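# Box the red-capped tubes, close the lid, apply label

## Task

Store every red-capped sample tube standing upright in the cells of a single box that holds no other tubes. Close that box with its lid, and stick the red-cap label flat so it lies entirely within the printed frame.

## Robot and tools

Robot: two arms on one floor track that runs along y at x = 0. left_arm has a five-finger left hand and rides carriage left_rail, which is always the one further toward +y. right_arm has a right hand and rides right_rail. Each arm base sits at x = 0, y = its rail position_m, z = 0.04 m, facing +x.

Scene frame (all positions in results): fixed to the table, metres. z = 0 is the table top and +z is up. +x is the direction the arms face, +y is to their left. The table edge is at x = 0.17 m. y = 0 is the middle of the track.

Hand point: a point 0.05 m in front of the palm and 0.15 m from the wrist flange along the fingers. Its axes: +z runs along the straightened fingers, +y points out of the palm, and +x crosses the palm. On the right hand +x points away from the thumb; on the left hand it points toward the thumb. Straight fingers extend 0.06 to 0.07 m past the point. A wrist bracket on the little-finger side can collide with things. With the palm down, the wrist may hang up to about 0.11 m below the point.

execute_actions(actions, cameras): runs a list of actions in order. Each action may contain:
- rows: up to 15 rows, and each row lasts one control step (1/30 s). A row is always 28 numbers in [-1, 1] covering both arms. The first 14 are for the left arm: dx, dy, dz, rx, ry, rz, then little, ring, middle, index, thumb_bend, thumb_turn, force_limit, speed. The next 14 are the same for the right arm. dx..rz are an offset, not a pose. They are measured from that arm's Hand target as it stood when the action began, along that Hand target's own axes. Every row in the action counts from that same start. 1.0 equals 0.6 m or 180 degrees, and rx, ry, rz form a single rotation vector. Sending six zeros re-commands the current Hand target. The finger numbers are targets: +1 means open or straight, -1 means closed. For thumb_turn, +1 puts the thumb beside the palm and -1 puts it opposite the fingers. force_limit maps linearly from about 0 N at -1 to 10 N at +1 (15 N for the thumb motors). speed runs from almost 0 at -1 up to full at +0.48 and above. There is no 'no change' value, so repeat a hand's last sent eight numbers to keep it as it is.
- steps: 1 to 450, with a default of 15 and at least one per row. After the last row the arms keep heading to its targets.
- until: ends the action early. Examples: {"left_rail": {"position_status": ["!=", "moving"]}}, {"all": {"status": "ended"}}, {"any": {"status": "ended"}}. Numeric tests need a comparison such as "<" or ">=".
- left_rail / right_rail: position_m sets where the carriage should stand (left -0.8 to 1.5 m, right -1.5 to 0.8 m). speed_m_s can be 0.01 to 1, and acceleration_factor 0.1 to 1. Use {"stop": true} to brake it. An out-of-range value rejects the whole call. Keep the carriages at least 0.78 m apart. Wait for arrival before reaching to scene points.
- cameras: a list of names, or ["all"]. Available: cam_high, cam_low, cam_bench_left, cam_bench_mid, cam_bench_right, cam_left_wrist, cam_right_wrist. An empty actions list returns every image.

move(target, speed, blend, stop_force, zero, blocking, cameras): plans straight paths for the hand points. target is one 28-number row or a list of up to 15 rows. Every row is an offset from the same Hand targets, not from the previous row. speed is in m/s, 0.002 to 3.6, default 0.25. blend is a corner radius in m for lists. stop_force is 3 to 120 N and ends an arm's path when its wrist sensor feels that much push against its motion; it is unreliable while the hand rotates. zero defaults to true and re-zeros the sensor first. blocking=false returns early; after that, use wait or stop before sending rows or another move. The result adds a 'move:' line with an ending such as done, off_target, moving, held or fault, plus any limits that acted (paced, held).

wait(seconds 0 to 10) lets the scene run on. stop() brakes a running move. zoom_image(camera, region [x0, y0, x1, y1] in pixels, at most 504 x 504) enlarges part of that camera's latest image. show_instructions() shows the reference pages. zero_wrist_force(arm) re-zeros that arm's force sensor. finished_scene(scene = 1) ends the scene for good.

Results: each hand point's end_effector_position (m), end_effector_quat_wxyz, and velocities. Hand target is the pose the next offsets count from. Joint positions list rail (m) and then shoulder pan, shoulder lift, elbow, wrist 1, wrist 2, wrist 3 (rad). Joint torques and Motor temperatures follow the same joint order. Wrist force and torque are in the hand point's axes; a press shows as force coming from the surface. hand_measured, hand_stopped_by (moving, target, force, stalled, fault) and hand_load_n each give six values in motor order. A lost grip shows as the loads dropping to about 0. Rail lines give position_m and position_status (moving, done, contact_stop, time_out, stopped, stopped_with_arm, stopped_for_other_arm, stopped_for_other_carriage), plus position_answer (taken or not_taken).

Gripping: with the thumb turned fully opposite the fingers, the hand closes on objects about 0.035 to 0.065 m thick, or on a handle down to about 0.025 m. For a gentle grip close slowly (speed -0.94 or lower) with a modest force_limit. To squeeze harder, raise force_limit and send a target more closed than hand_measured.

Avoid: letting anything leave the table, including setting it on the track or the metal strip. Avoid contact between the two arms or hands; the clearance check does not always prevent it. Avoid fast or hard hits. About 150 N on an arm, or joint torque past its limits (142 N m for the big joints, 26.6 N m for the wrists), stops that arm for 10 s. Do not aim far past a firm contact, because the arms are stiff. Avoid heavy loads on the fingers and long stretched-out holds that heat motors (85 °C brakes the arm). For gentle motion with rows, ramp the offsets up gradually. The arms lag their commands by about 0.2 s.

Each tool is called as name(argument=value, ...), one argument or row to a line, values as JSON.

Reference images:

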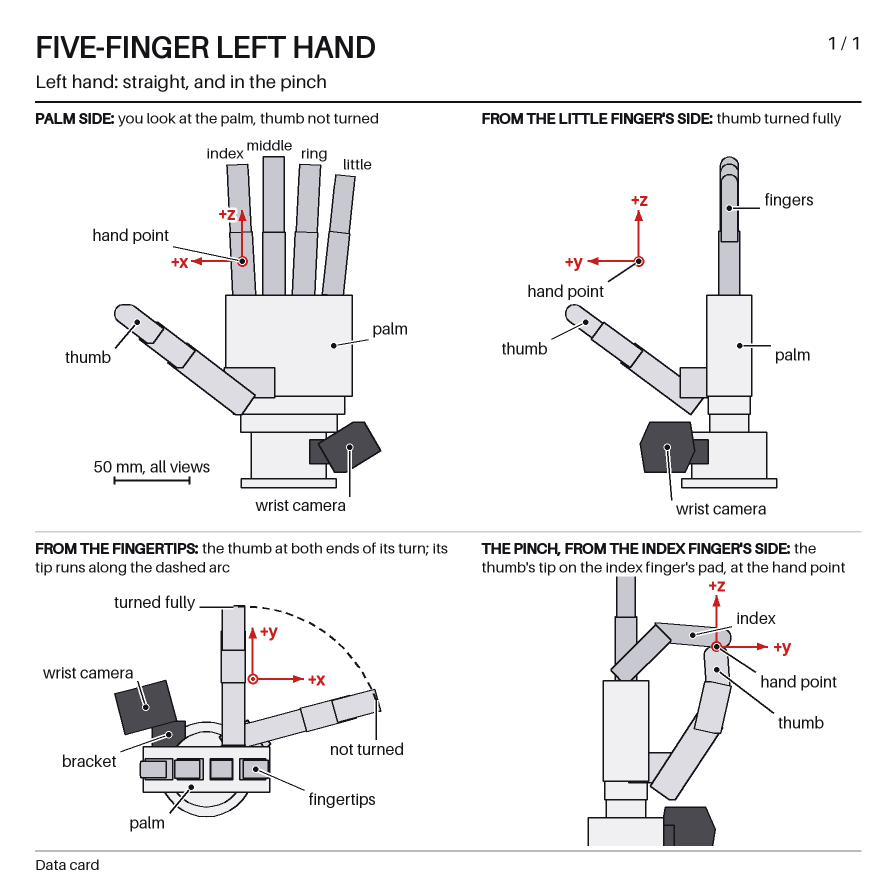

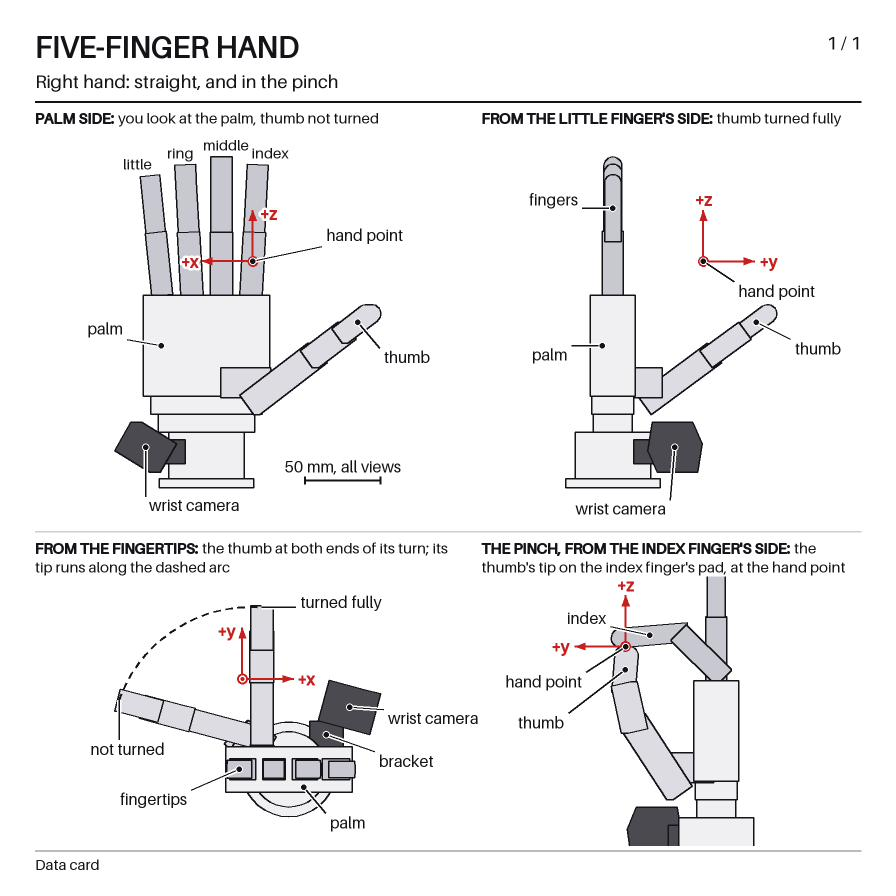

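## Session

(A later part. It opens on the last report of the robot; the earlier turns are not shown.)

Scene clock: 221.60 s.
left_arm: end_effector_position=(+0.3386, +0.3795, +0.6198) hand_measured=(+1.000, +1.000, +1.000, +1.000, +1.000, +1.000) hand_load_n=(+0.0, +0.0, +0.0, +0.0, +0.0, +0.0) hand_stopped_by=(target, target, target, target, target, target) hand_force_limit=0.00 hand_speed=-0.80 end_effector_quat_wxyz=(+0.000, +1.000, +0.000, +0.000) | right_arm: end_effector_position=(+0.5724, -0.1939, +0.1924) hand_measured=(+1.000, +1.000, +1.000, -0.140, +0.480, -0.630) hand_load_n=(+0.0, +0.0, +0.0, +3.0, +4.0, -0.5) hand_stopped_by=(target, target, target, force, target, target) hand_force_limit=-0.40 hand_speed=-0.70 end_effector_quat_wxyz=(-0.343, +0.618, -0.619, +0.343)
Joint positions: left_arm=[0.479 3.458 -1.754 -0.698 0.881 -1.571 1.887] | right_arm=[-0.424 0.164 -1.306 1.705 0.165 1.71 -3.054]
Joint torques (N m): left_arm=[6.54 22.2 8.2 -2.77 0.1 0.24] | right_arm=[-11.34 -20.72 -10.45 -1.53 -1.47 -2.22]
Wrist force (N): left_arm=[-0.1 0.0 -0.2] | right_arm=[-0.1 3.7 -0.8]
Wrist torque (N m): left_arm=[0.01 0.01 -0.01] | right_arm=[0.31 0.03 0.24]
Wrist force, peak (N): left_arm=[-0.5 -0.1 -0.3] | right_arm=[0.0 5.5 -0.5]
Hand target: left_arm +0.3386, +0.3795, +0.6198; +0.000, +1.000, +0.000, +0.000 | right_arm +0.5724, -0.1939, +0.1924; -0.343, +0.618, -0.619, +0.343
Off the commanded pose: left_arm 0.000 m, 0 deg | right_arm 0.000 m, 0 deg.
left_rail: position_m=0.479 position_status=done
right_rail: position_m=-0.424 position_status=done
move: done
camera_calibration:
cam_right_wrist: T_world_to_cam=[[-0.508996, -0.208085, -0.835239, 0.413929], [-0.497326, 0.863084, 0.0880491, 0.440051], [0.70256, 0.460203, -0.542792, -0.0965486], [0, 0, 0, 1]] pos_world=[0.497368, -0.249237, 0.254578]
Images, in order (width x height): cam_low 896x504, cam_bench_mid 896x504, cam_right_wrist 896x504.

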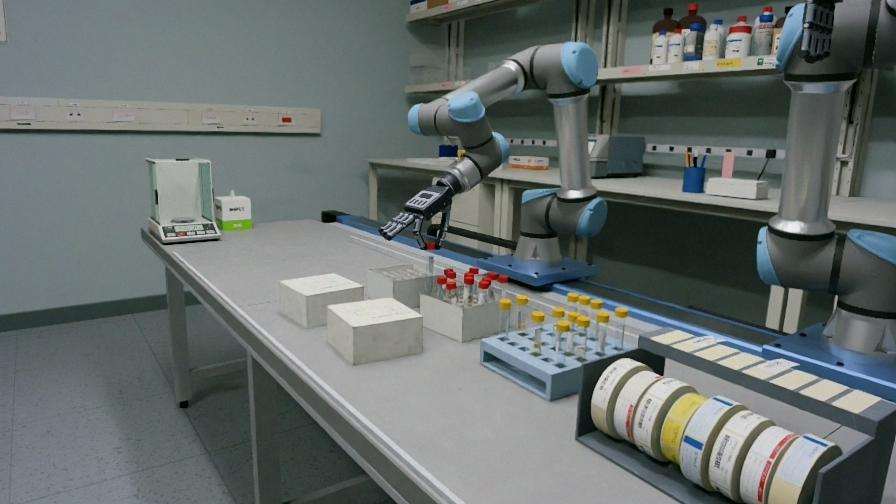

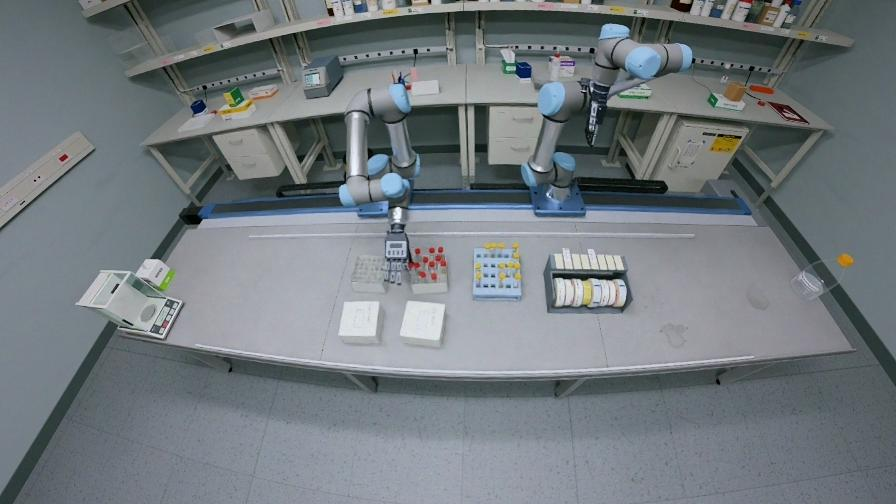

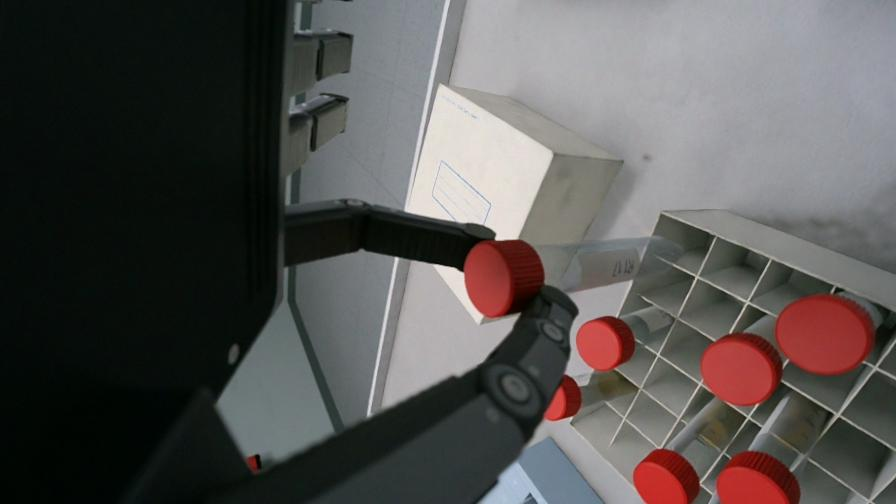

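move(
  target=[0,0,0,0,0,0,1,1,1,1,1,1,0,-0.8,0.001,0.0979,0.0679,0,0,0,1,1,1,-0.4,0.48,-0.63,-0.4,-0.7],
  speed=0.15,
  stop_force=14,
  cameras=["cam_right_wrist","cam_low","cam_bench_mid"],
)

zoom_image(
  camera="cam_right_wrist",
  region=[460, 150, 860, 400],
)

zoom_image(
  camera="cam_low",
  region=[400, 190, 560, 340],
)

Scene clock: 226.00 s.
left_arm: end_effector_position=(+0.3386, +0.3795, +0.6198) hand_measured=(+1.000, +1.000, +1.000, +1.000, +1.000, +1.000) hand_load_n=(+0.0, +0.0, +0.0, +0.0, -0.5, +0.0) hand_stopped_by=(target, target, target, target, target, target) hand_force_limit=0.00 hand_speed=-0.80 end_effector_quat_wxyz=(+0.000, +1.000, +0.000, +0.000) | right_arm: end_effector_position=(+0.5759, -0.1944, +0.1210) hand_measured=(+1.000, +1.000, +1.000, -0.140, +0.480, -0.630) hand_load_n=(-0.5, +0.0, +0.0, +3.0, +3.0, +0.0) hand_stopped_by=(target, target, target, force, target, target) hand_force_limit=-0.40 hand_speed=-0.70 end_effector_quat_wxyz=(-0.343, +0.618, -0.619, +0.343)
Joint positions: left_arm=[0.479 3.458 -1.754 -0.698 0.881 -1.571 1.887] | right_arm=[-0.424 0.161 -1.22 1.793 -0.01 1.707 -3.055]
Joint torques (N m): left_arm=[6.63 22.08 7.56 -2.7 -0.01 0.22] | right_arm=[-11.09 -19.97 -7.62 -1.18 -1.66 -2.26]
Wrist force (N): left_arm=[0.2 0.1 -0.2] | right_arm=[-0.2 0.6 -2.5]
Wrist torque (N m): left_arm=[0.04 -0.03 0.01] | right_arm=[0.22 0.04 0.21]
Wrist force, peak (N): left_arm=[-0.2 0.6 0.2] | right_arm=[-0.2 4.7 -0.9]
Hand target: left_arm +0.3386, +0.3795, +0.6198; +0.000, +1.000, +0.000, +0.000 | right_arm +0.5759, -0.1944, +0.1210; -0.343, +0.618, -0.619, +0.343
Off the commanded pose: left_arm 0.000 m, 0 deg | right_arm 0.000 m, 0 deg.
left_rail: position_m=0.479 position_status=done
right_rail: position_m=-0.424 position_status=done
move: done
camera_calibration:
cam_right_wrist: T_world_to_cam=[[-0.508938, -0.208046, -0.835284, 0.355855], [-0.497332, 0.86308, 0.0880547, 0.448606], [0.702597, 0.460228, -0.542722, -0.137567], [0, 0, 0, 1]] pos_world=[0.500869, -0.249837, 0.183078]
Images, in order (width x height): cam_low 896x504, cam_bench_mid 896x504, cam_right_wrist 896x504.

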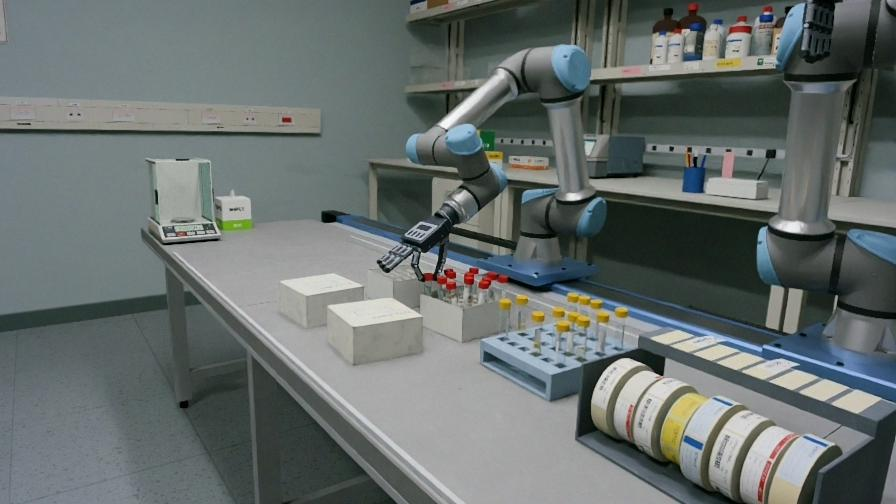

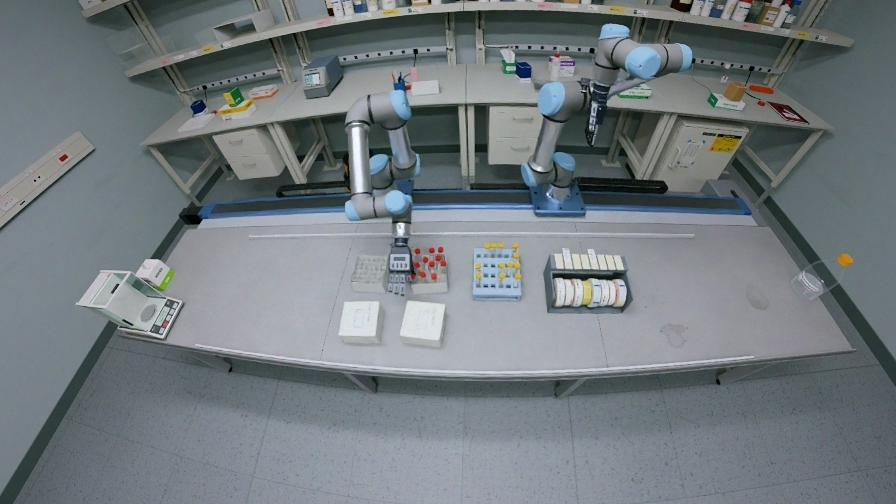

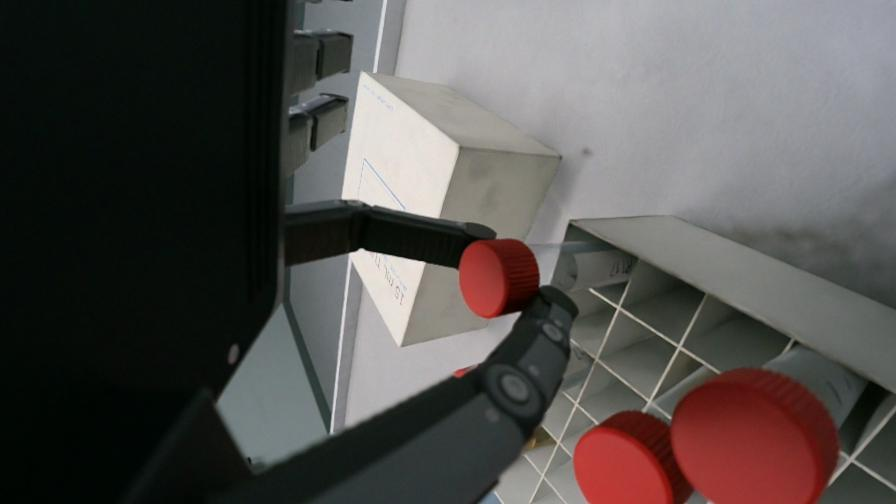

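Scaled by 1.260 from the camera's 896x504 image, which has a finer 1280x720 frame.

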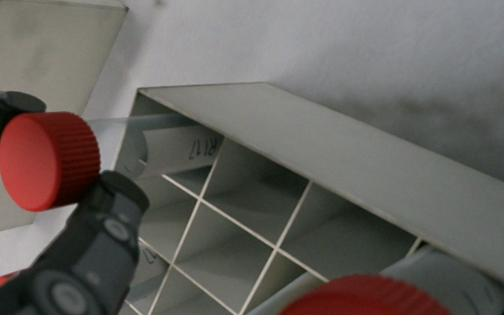

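Scaled by 3.150 from the camera's 896x504 image, which has a finer 1280x720 frame.

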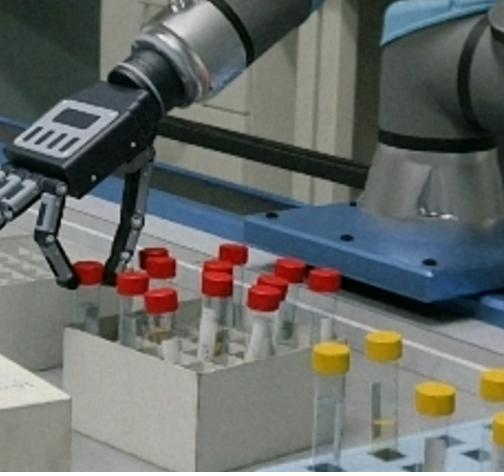

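move(
  target=[
    [0,0,0,0,0,0,1,1,1,1,1,1,0,-0.8,0,0,0,0,0,0,1,1,1,-0.06,0.8,-0.63,-0.4,-0.3],
    [0,0,0,0,0,0,1,1,1,1,1,1,0,-0.8,0,-0.0989,-0.0618,0,0,0,1,1,1,-0.06,0.8,-0.63,-0.4,-0.3],
    [0,0,0,0,0,0,1,1,1,1,1,1,0,-0.8,0.0927,-0.1365,-0.1559,0,0,0,1,1,1,-0.06,0.8,-0.63,-0.4,-0.3],
  ],
  speed=[0.2,0.3,0.4],
  blend=[0,0.01,0],
  cameras=["cam_high","cam_right_wrist","cam_low","cam_bench_mid"],
)

zoom_image(
  camera="cam_high",
  region=[440, 150, 620, 300],
)

zoom_image(
  camera="cam_bench_mid",
  region=[320, 230, 480, 360],
)

zoom_image(
  camera="cam_low",
  region=[260, 240, 560, 380],
)

Scene clock: 234.57 s.
left_arm: end_effector_position=(+0.3386, +0.3795, +0.6198) hand_measured=(+1.000, +1.000, +1.000, +1.000, +1.000, +1.000) hand_load_n=(+0.0, +0.0, +0.0, +0.0, +0.0, +0.0) hand_stopped_by=(target, target, target, target, target, target) hand_force_limit=0.00 hand_speed=-0.80 end_effector_quat_wxyz=(+0.000, +1.000, +0.000, +0.000) | right_arm: end_effector_position=(+0.5399, -0.2500, +0.2399) hand_measured=(+1.000, +1.000, +1.000, -0.060, +0.800, -0.630) hand_load_n=(+0.0, +0.0, +0.0, +0.0, +0.0, +0.0) hand_stopped_by=(target, target, target, target, target, target) hand_force_limit=-0.40 hand_speed=-0.30 end_effector_quat_wxyz=(-0.343, +0.618, -0.619, +0.343)
Joint positions: left_arm=[0.479 3.458 -1.754 -0.698 0.881 -1.571 1.887] | right_arm=[-0.424 0.029 -1.472 1.776 0.254 1.595 -3.126]
Joint torques (N m): left_arm=[6.67 21.97 7.97 -2.72 0.03 0.17] | right_arm=[-12.49 -39.5 -10.72 1.77 -1.7 -2.2]
Wrist force (N): left_arm=[0.0 0.2 0.0] | right_arm=[0.3 3.1 -1.2]
Wrist torque (N m): left_arm=[0.03 0.00 -0.01] | right_arm=[0.27 -0.06 0.25]
Wrist force, peak (N): left_arm=[-0.3 0.1 -0.4] | right_arm=[0.0 5.2 -0.4]
Hand target: left_arm +0.3386, +0.3795, +0.6198; +0.000, +1.000, +0.000, +0.000 | right_arm +0.5398, -0.2501, +0.2400; -0.343, +0.618, -0.619, +0.343
Off the commanded pose: left_arm 0.000 m, 0 deg | right_arm 0.000 m, 0 deg.
left_rail: position_m=0.479 position_status=done
right_rail: position_m=-0.424 position_status=done
move: done
camera_calibration:
cam_right_wrist: T_world_to_cam=[[-0.50901, -0.208095, -0.835227, 0.425366], [-0.497266, 0.863123, 0.088002, 0.46821], [0.702592, 0.460124, -0.542817, -0.0221005], [0, 0, 0, 1]] pos_world=[0.464868, -0.305437, 0.302078]
Images, in order (width x height): cam_high 896x504, cam_low 896x504, cam_bench_mid 896x504, cam_right_wrist 896x504.

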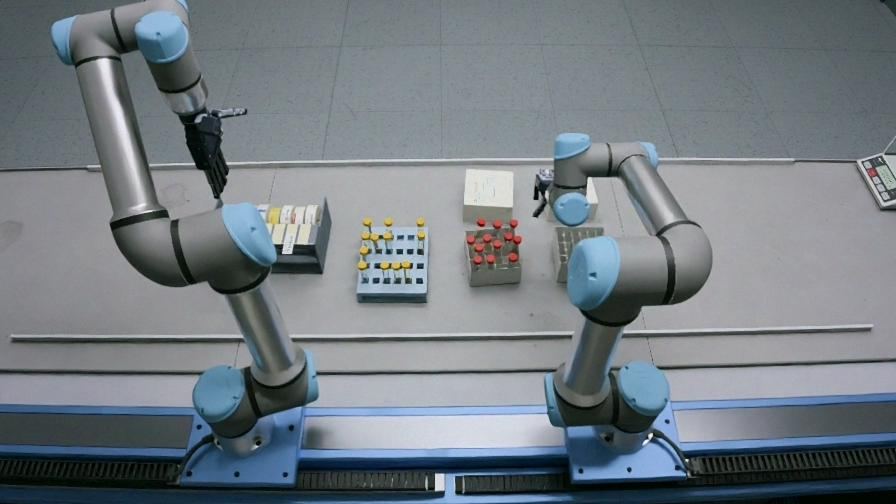

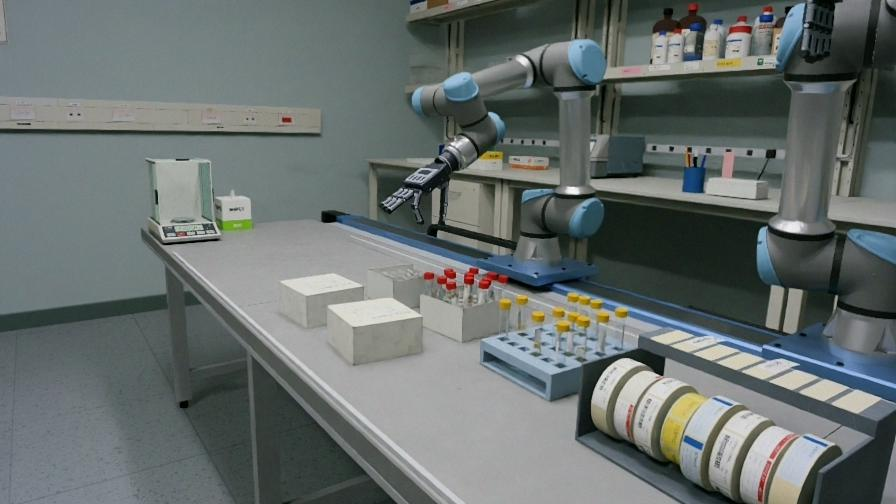

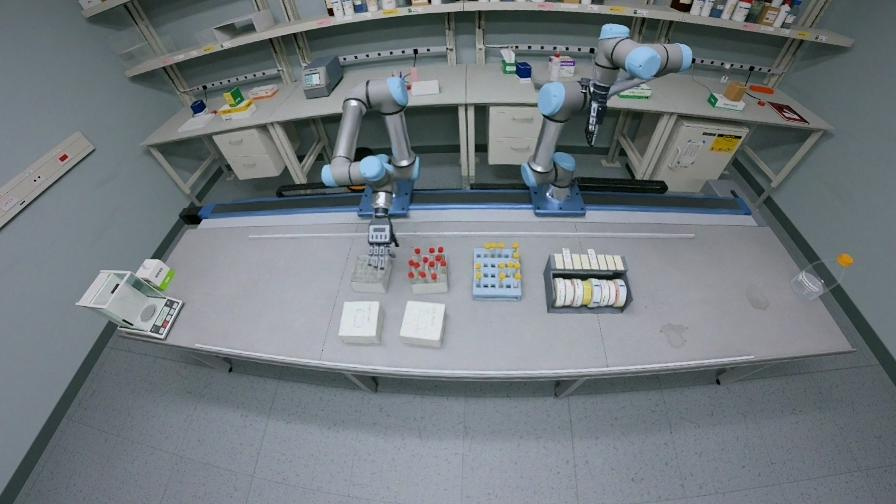

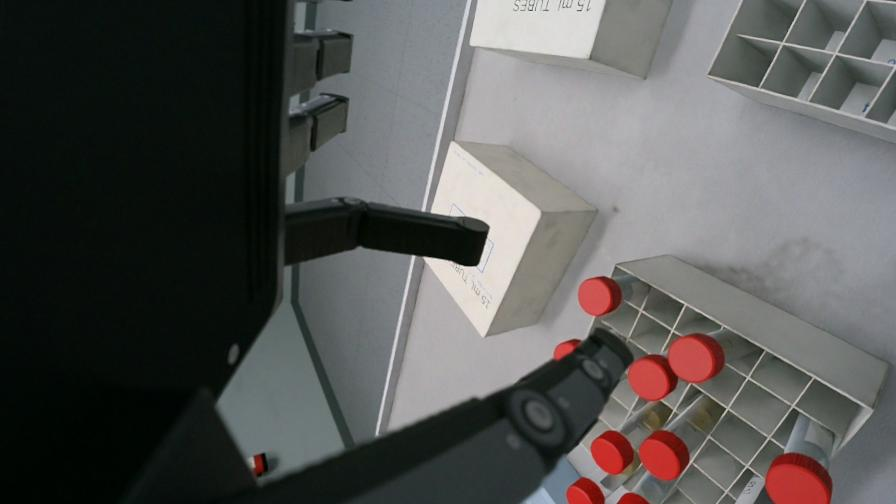

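Scaled by 2.800 from the camera's 896x504 image, which has a finer 1280x720 frame.

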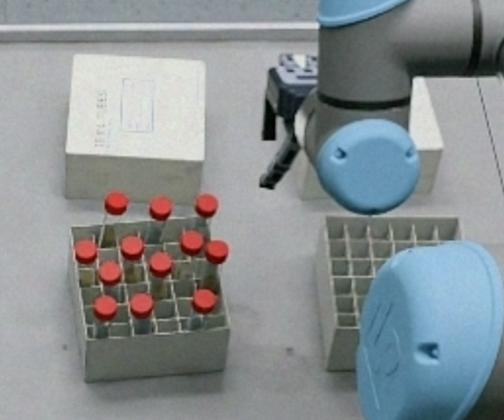

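Scaled by 3.150 from the camera's 896x504 image, which has a finer 1280x720 frame.

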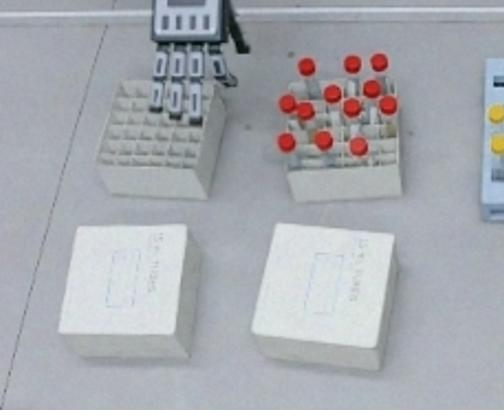

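Scaled by 1.680 from the camera's 896x504 image, which has a finer 1280x720 frame.

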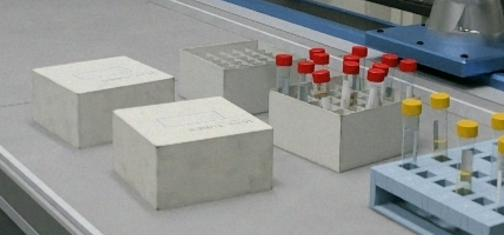

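zoom_image(
  camera="cam_high",
  region=[455, 160, 535, 230],
)

zoom_image(
  camera="cam_high",
  region=[455, 215, 535, 290],
)

zoom_image(
  camera="cam_right_wrist",
  region=[400, 120, 620, 350],
)

Scaled by 6.300 from the camera's 896x504 image, which has a finer 1280x720 frame.

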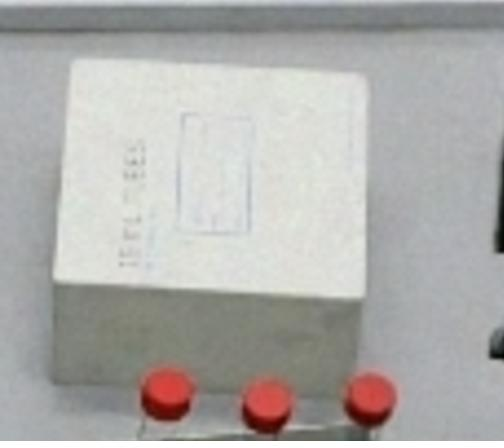

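Scaled by 6.300 from the camera's 896x504 image, which has a finer 1280x720 frame.

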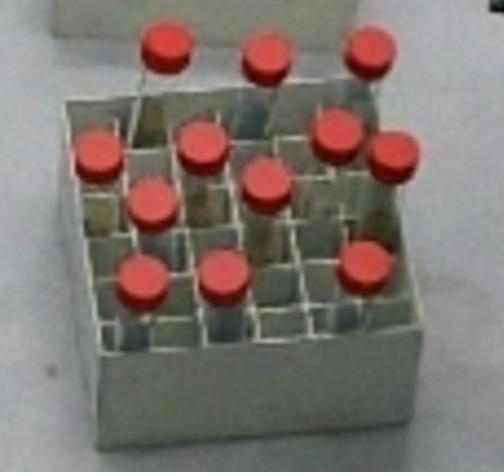

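Scaled by 2.191 from the camera's 896x504 image, which has a finer 1280x720 frame.

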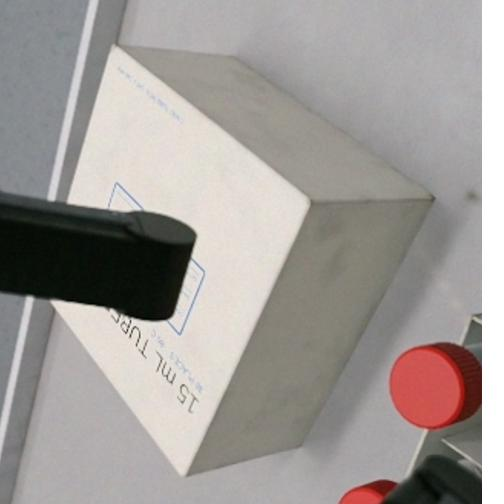

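execute_actions(
  actions=[
    {"rows":[[0,0,0,0,0,0,1,1,1,1,1,1,0,-0.8,0,0,0,0,0,0,1,1,1,1,1,1,0,-0.2]],"steps":60,"right_rail":{"position_m":-0.56},"until":{"right_rail":{"position_status":["!=","moving"]}}},
    {"steps":75,"left_rail":{"position_m":0.24},"until":{"left_rail":{"position_status":["!=","moving"]}}},
  ],
  cameras=[],
)

Scene clock: 244.70 s.
left_arm: end_effector_position=(+0.3386, +0.1402, +0.6198) hand_measured=(+1.000, +1.000, +1.000, +1.000, +1.000, +1.000) hand_load_n=(+0.0, +0.0, +0.0, +0.0, +0.0, +0.0) hand_stopped_by=(target, target, target, target, target, target) hand_force_limit=0.00 hand_speed=-0.80 end_effector_quat_wxyz=(+0.000, +1.000, +0.000, +0.000) | right_arm: end_effector_position=(+0.5398, -0.3856, +0.2400) hand_measured=(+1.000, +1.000, +1.000, +1.000, +1.000, +1.000) hand_load_n=(+0.0, +0.0, -0.5, +0.0, +0.0, +0.0) hand_stopped_by=(target, target, target, target, target, target) hand_force_limit=0.00 hand_speed=-0.20 end_effector_quat_wxyz=(-0.343, +0.618, -0.619, +0.343)
Joint positions: left_arm=[0.24 3.458 -1.754 -0.698 0.881 -1.571 1.887] | right_arm=[-0.56 0.029 -1.472 1.776 0.254 1.595 -3.126]
Joint torques (N m): left_arm=[-7.53 22.1 7.82 -2.7 0.11 0.2] | right_arm=[11.85 -34.5 -13.26 -0.62 1.39 -1.87]
Wrist force (N): left_arm=[0.2 0.1 -0.2] | right_arm=[0.1 3.2 -0.7]
Wrist torque (N m): left_arm=[0.03 -0.04 0.01] | right_arm=[0.25 -0.04 0.23]
Wrist force, peak (N): left_arm=[0.1 1.8 -0.2] | right_arm=[1.4 3.5 -1.0]
Hand target: left_arm +0.3386, +0.1402, +0.6198; +0.000, +1.000, +0.000, +0.000 | right_arm +0.5398, -0.3856, +0.2400; -0.343, +0.618, -0.619, +0.343
Off the commanded pose: left_arm 0.000 m, 0 deg | right_arm 0.000 m, 0 deg.
left_rail: position_m=0.240 position_status=done
right_rail: position_m=-0.560 position_status=done
No camera images: "cameras" was empty.

move(
  target=[0.7233,0.3945,0.6330,0,0,0.035,1,1,1,1,1,1,0,-0.8,-0.3088,-0.1822,0.2916,-0.1037,0.1426,0.5141,1,1,1,1,1,1,0,-0.2],
  speed=0.6,
  cameras=["cam_high","cam_low","cam_left_wrist","cam_right_wrist","cam_bench_mid"],
)

Scene clock: 248.37 s.
left_arm: end_effector_position=(+0.7712, -0.0960, +0.2394) hand_measured=(+1.000, +1.000, +1.000, +1.000, +1.000, +1.000) hand_load_n=(+0.0, +0.0, +0.0, +0.0, -0.5, +0.0) hand_stopped_by=(target, target, target, target, target, target) hand_force_limit=0.00 hand_speed=-0.80 end_effector_quat_wxyz=(+0.077, +0.975, -0.013, +0.206) | right_arm: end_effector_position=(+0.7462, -0.2004, +0.2401) hand_measured=(+1.000, +1.000, +1.000, +1.000, +1.000, +1.000) hand_load_n=(+0.0, +0.5, +0.0, +0.0, +0.0, -0.5) hand_stopped_by=(target, target, target, target, target, target) hand_force_limit=0.00 hand_speed=-0.20 end_effector_quat_wxyz=(+0.259, +0.053, +0.964, -0.014)
Joint positions: left_arm=[0.24 2.984 -2.77 -0.035 1.668 -1.479 1.419] | right_arm=[-0.56 0.292 -0.587 0.459 1.21 1.768 -1.217]
Joint torques (N m): left_arm=[-8.55 53.42 25.1 -0.14 -1.39 1.6] | right_arm=[12.16 -47.18 -26.81 3.47 2.11 2.14]
Wrist force (N): left_arm=[0.5 -0.7 0.5] | right_arm=[1.5 0.5 -0.6]
Wrist torque (N m): left_arm=[-0.16 0.09 0.28] | right_arm=[0.16 -0.04 0.03]
Wrist force, peak (N): left_arm=[0.9 -0.8 1.9] | right_arm=[0.7 3.7 -1.3]
Hand target: left_arm +0.7726, -0.0965, +0.2400; +0.000, +0.998, -0.055, +0.000 | right_arm +0.7462, -0.2004, +0.2401; +0.259, +0.053, +0.964, -0.014
Off the commanded pose: left_arm 0.002 m, 26 deg | right_arm 0.000 m, 0 deg.
left_rail: position_m=0.240 position_status=done
right_rail: position_m=-0.560 position_status=done
elbow stopped short (left arm): the move would have taken joint 4 (elbow) straighter than the controller allows.
move: off_target (left_arm)
camera_calibration:
cam_left_wrist: T_world_to_cam=[[0.275633, 0.959763, -0.0536716, -0.104765], [0.577574, -0.120723, 0.807363, -0.647694], [0.768398, -0.253535, -0.587609, -0.362143], [0, 0, 0, 1]] pos_world=[0.681237, -0.0694582, 0.304503]
cam_right_wrist: T_world_to_cam=[[-0.0666454, 0.991341, -0.11314, 0.277719], [0.530002, 0.131245, 0.837779, -0.565243], [0.845374, -0.00413011, -0.53416, -0.391494], [0, 0, 0, 1]] pos_world=[0.649047, -0.202746, 0.29585]
Images, in order (width x height): cam_high 896x504, cam_low 896x504, cam_bench_mid 896x504, cam_left_wrist 896x504, cam_right_wrist 896x504.

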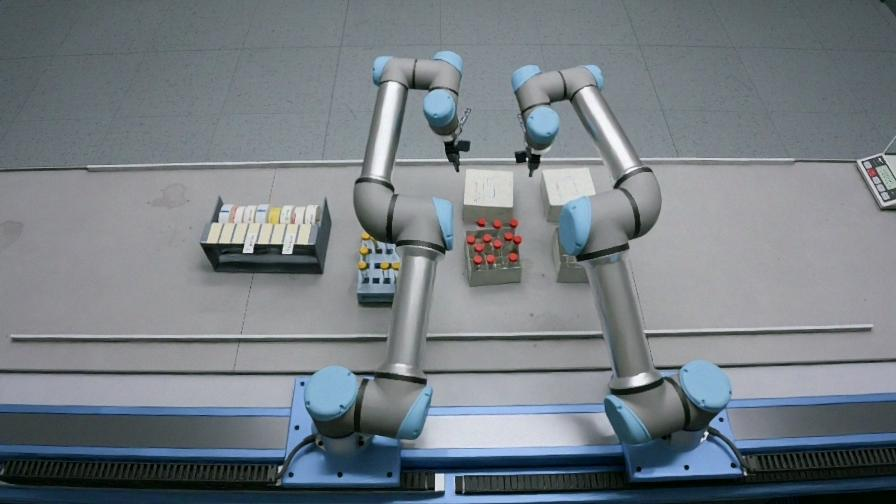

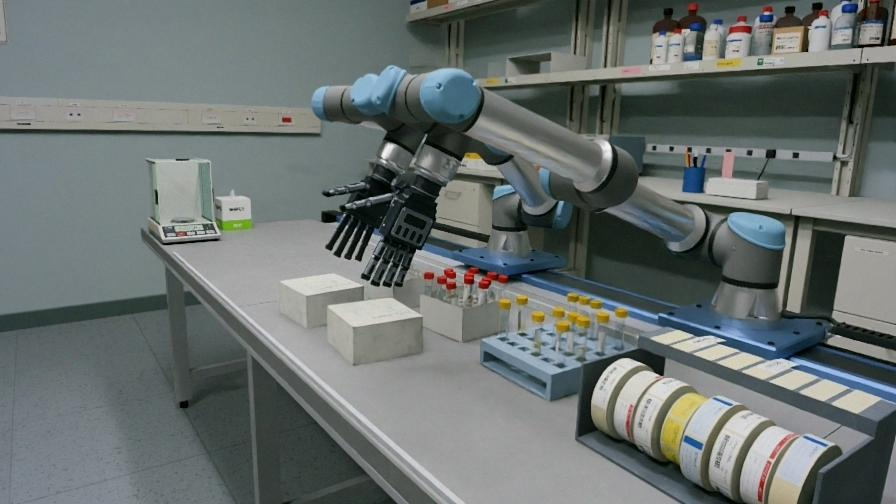

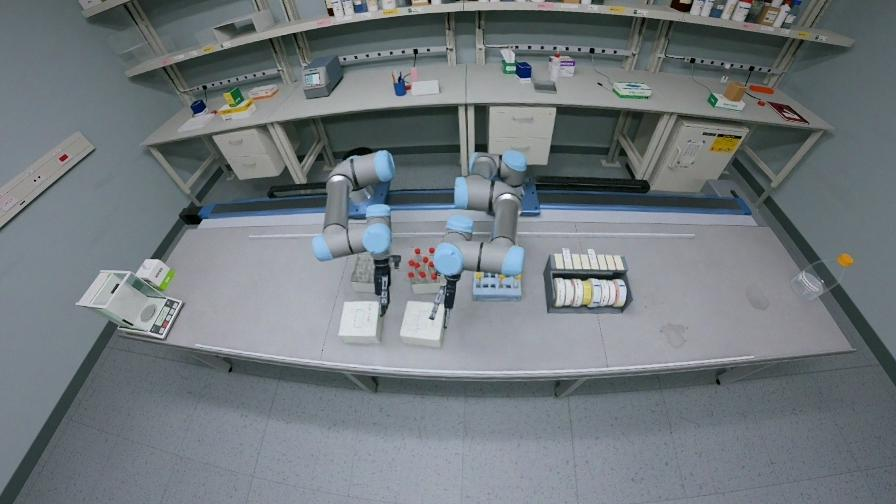

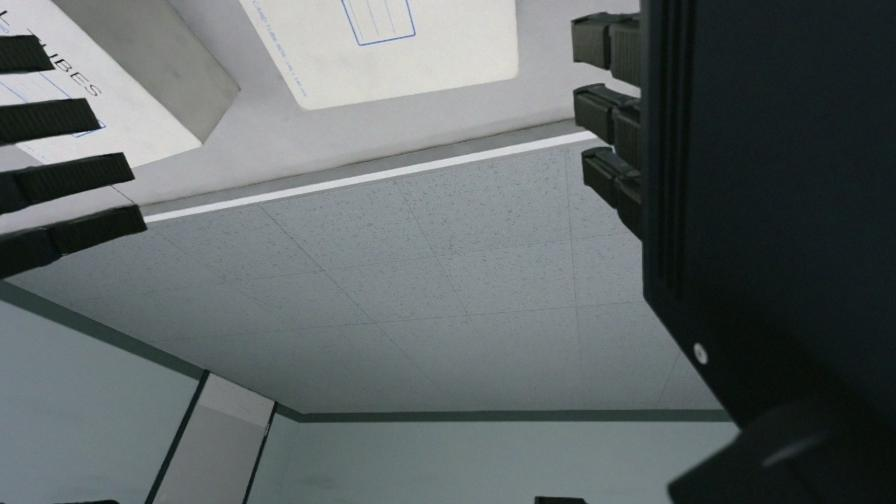

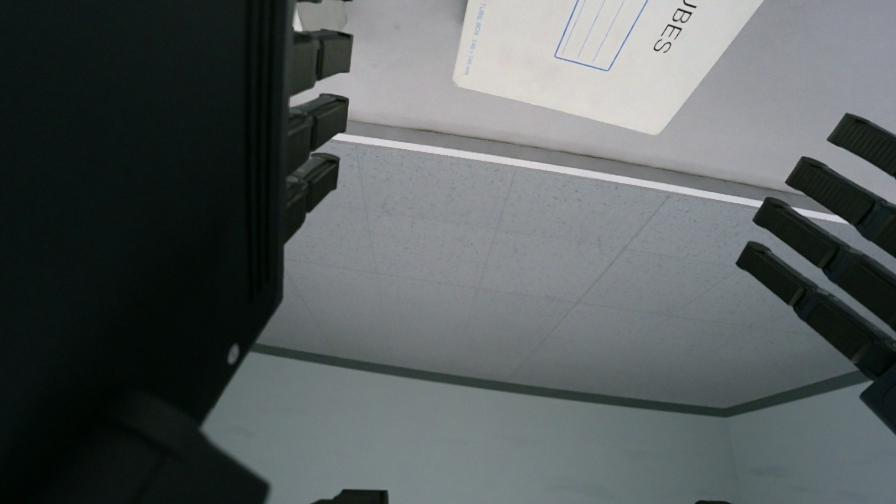

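move(
  target=[-0.0207,-0.0069,0.2367,0,0.1667,0,1,1,1,1,1,1,0,-0.8,0.1183,0,0.2050,0,0,0,1,1,1,1,1,1,0,-0.2],
  speed=0.3,
  cameras=["cam_high","cam_low","cam_bench_mid"],
)

zoom_image(
  camera="cam_bench_mid",
  region=[360, 270, 480, 370],
)

zoom_image(
  camera="cam_low",
  region=[270, 160, 500, 390],
)

zoom_image(
  camera="cam_high",
  region=[430, 110, 560, 240],
)

Scene clock: 251.97 s.
left_arm: end_effector_position=(+0.7607, -0.0910, +0.0979) hand_measured=(+1.000, +1.000, +1.000, +1.000, +1.000, +1.000) hand_load_n=(+0.0, +0.0, +0.0, +0.0, +0.0, +0.0) hand_stopped_by=(target, target, target, target, target, target) hand_force_limit=0.00 hand_speed=-0.80 end_effector_quat_wxyz=(+0.014, +0.964, -0.053, +0.258) | right_arm: end_effector_position=(+0.7463, -0.2004, +0.0981) hand_measured=(+1.000, +1.000, +1.000, +1.000, +1.000, +1.000) hand_load_n=(+0.0, +0.0, +0.0, +0.0, +0.0, +0.0) hand_stopped_by=(target, target, target, target, target, target) hand_force_limit=0.00 hand_speed=-0.20 end_effector_quat_wxyz=(+0.259, +0.053, +0.964, -0.014)
Joint positions: left_arm=[0.24 2.951 -2.567 -0.791 2.31 -1.611 1.501] | right_arm=[-0.56 0.292 -0.562 0.775 0.869 1.768 -1.217]
Joint torques (N m): left_arm=[7.28 63.92 11.07 0.29 1.55 -1.07] | right_arm=[-11.58 -46.57 -9.64 -0.18 -1.44 -2.23]
Wrist force (N): left_arm=[0.7 -1.0 0.9] | right_arm=[1.4 0.3 -0.5]
Wrist torque (N m): left_arm=[-0.23 0.05 0.31] | right_arm=[0.11 -0.04 0.18]
Wrist force, peak (N): left_arm=[0.5 -1.2 1.1] | right_arm=[2.5 0.6 0.8]
Hand target: left_arm +0.7607, -0.0910, +0.0979; +0.014, +0.964, -0.053, +0.258 | right_arm +0.7463, -0.2004, +0.0981; +0.259, +0.053, +0.964, -0.014
Off the commanded pose: left_arm 0.000 m, 0 deg | right_arm 0.000 m, 0 deg.
left_rail: position_m=0.240 position_status=done
right_rail: position_m=-0.560 position_status=done
move: done
Images, in order (width x height): cam_high 896x504, cam_low 896x504, cam_bench_mid 896x504.

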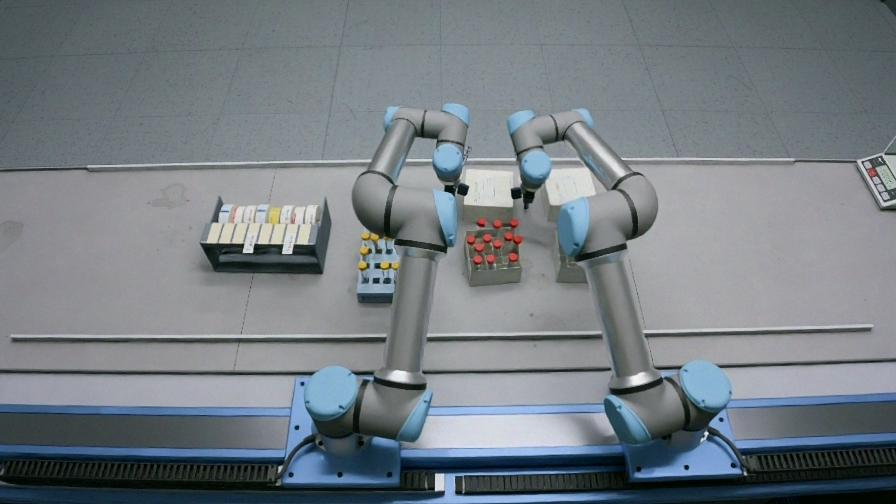

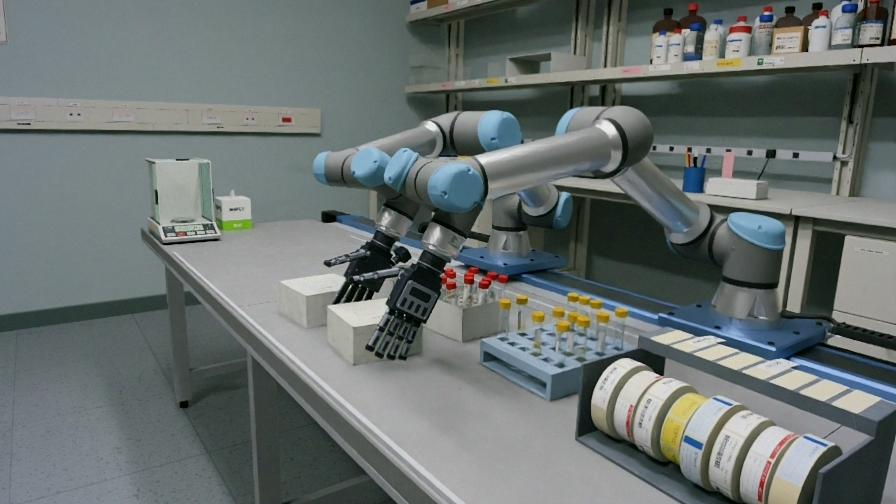

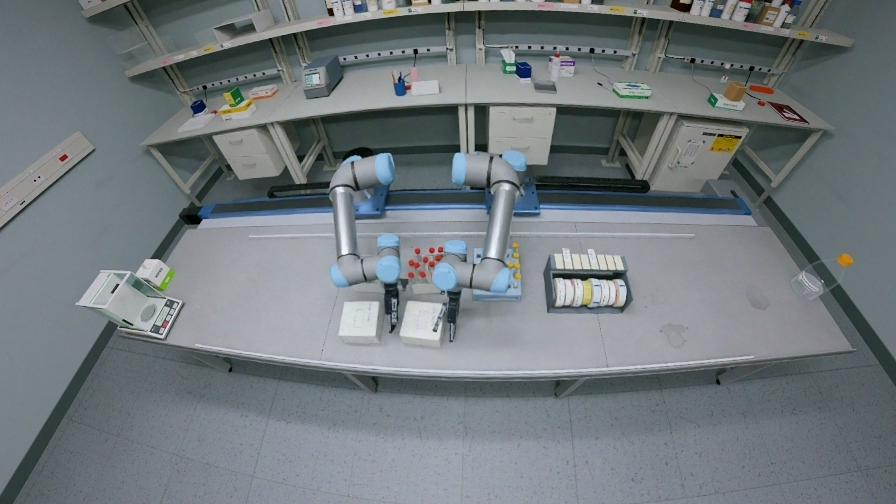

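Scaled by 4.200 from the camera's 896x504 image, which has a finer 1280x720 frame.

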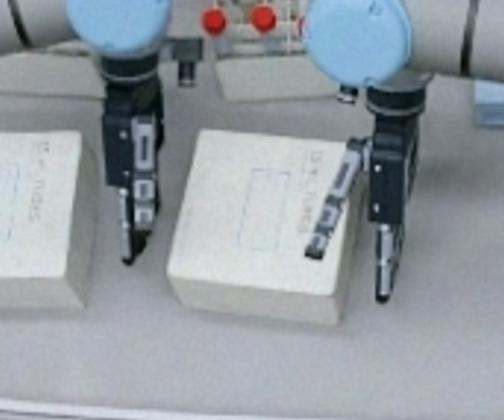

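Scaled by 2.191 from the camera's 896x504 image, which has a finer 1280x720 frame.

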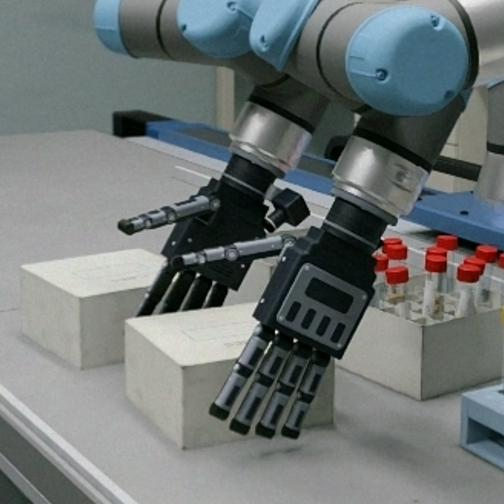

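Scaled by 3.877 from the camera's 896x504 image, which has a finer 1280x720 frame.

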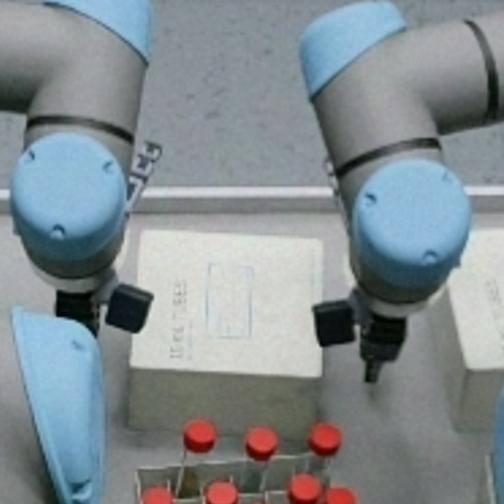

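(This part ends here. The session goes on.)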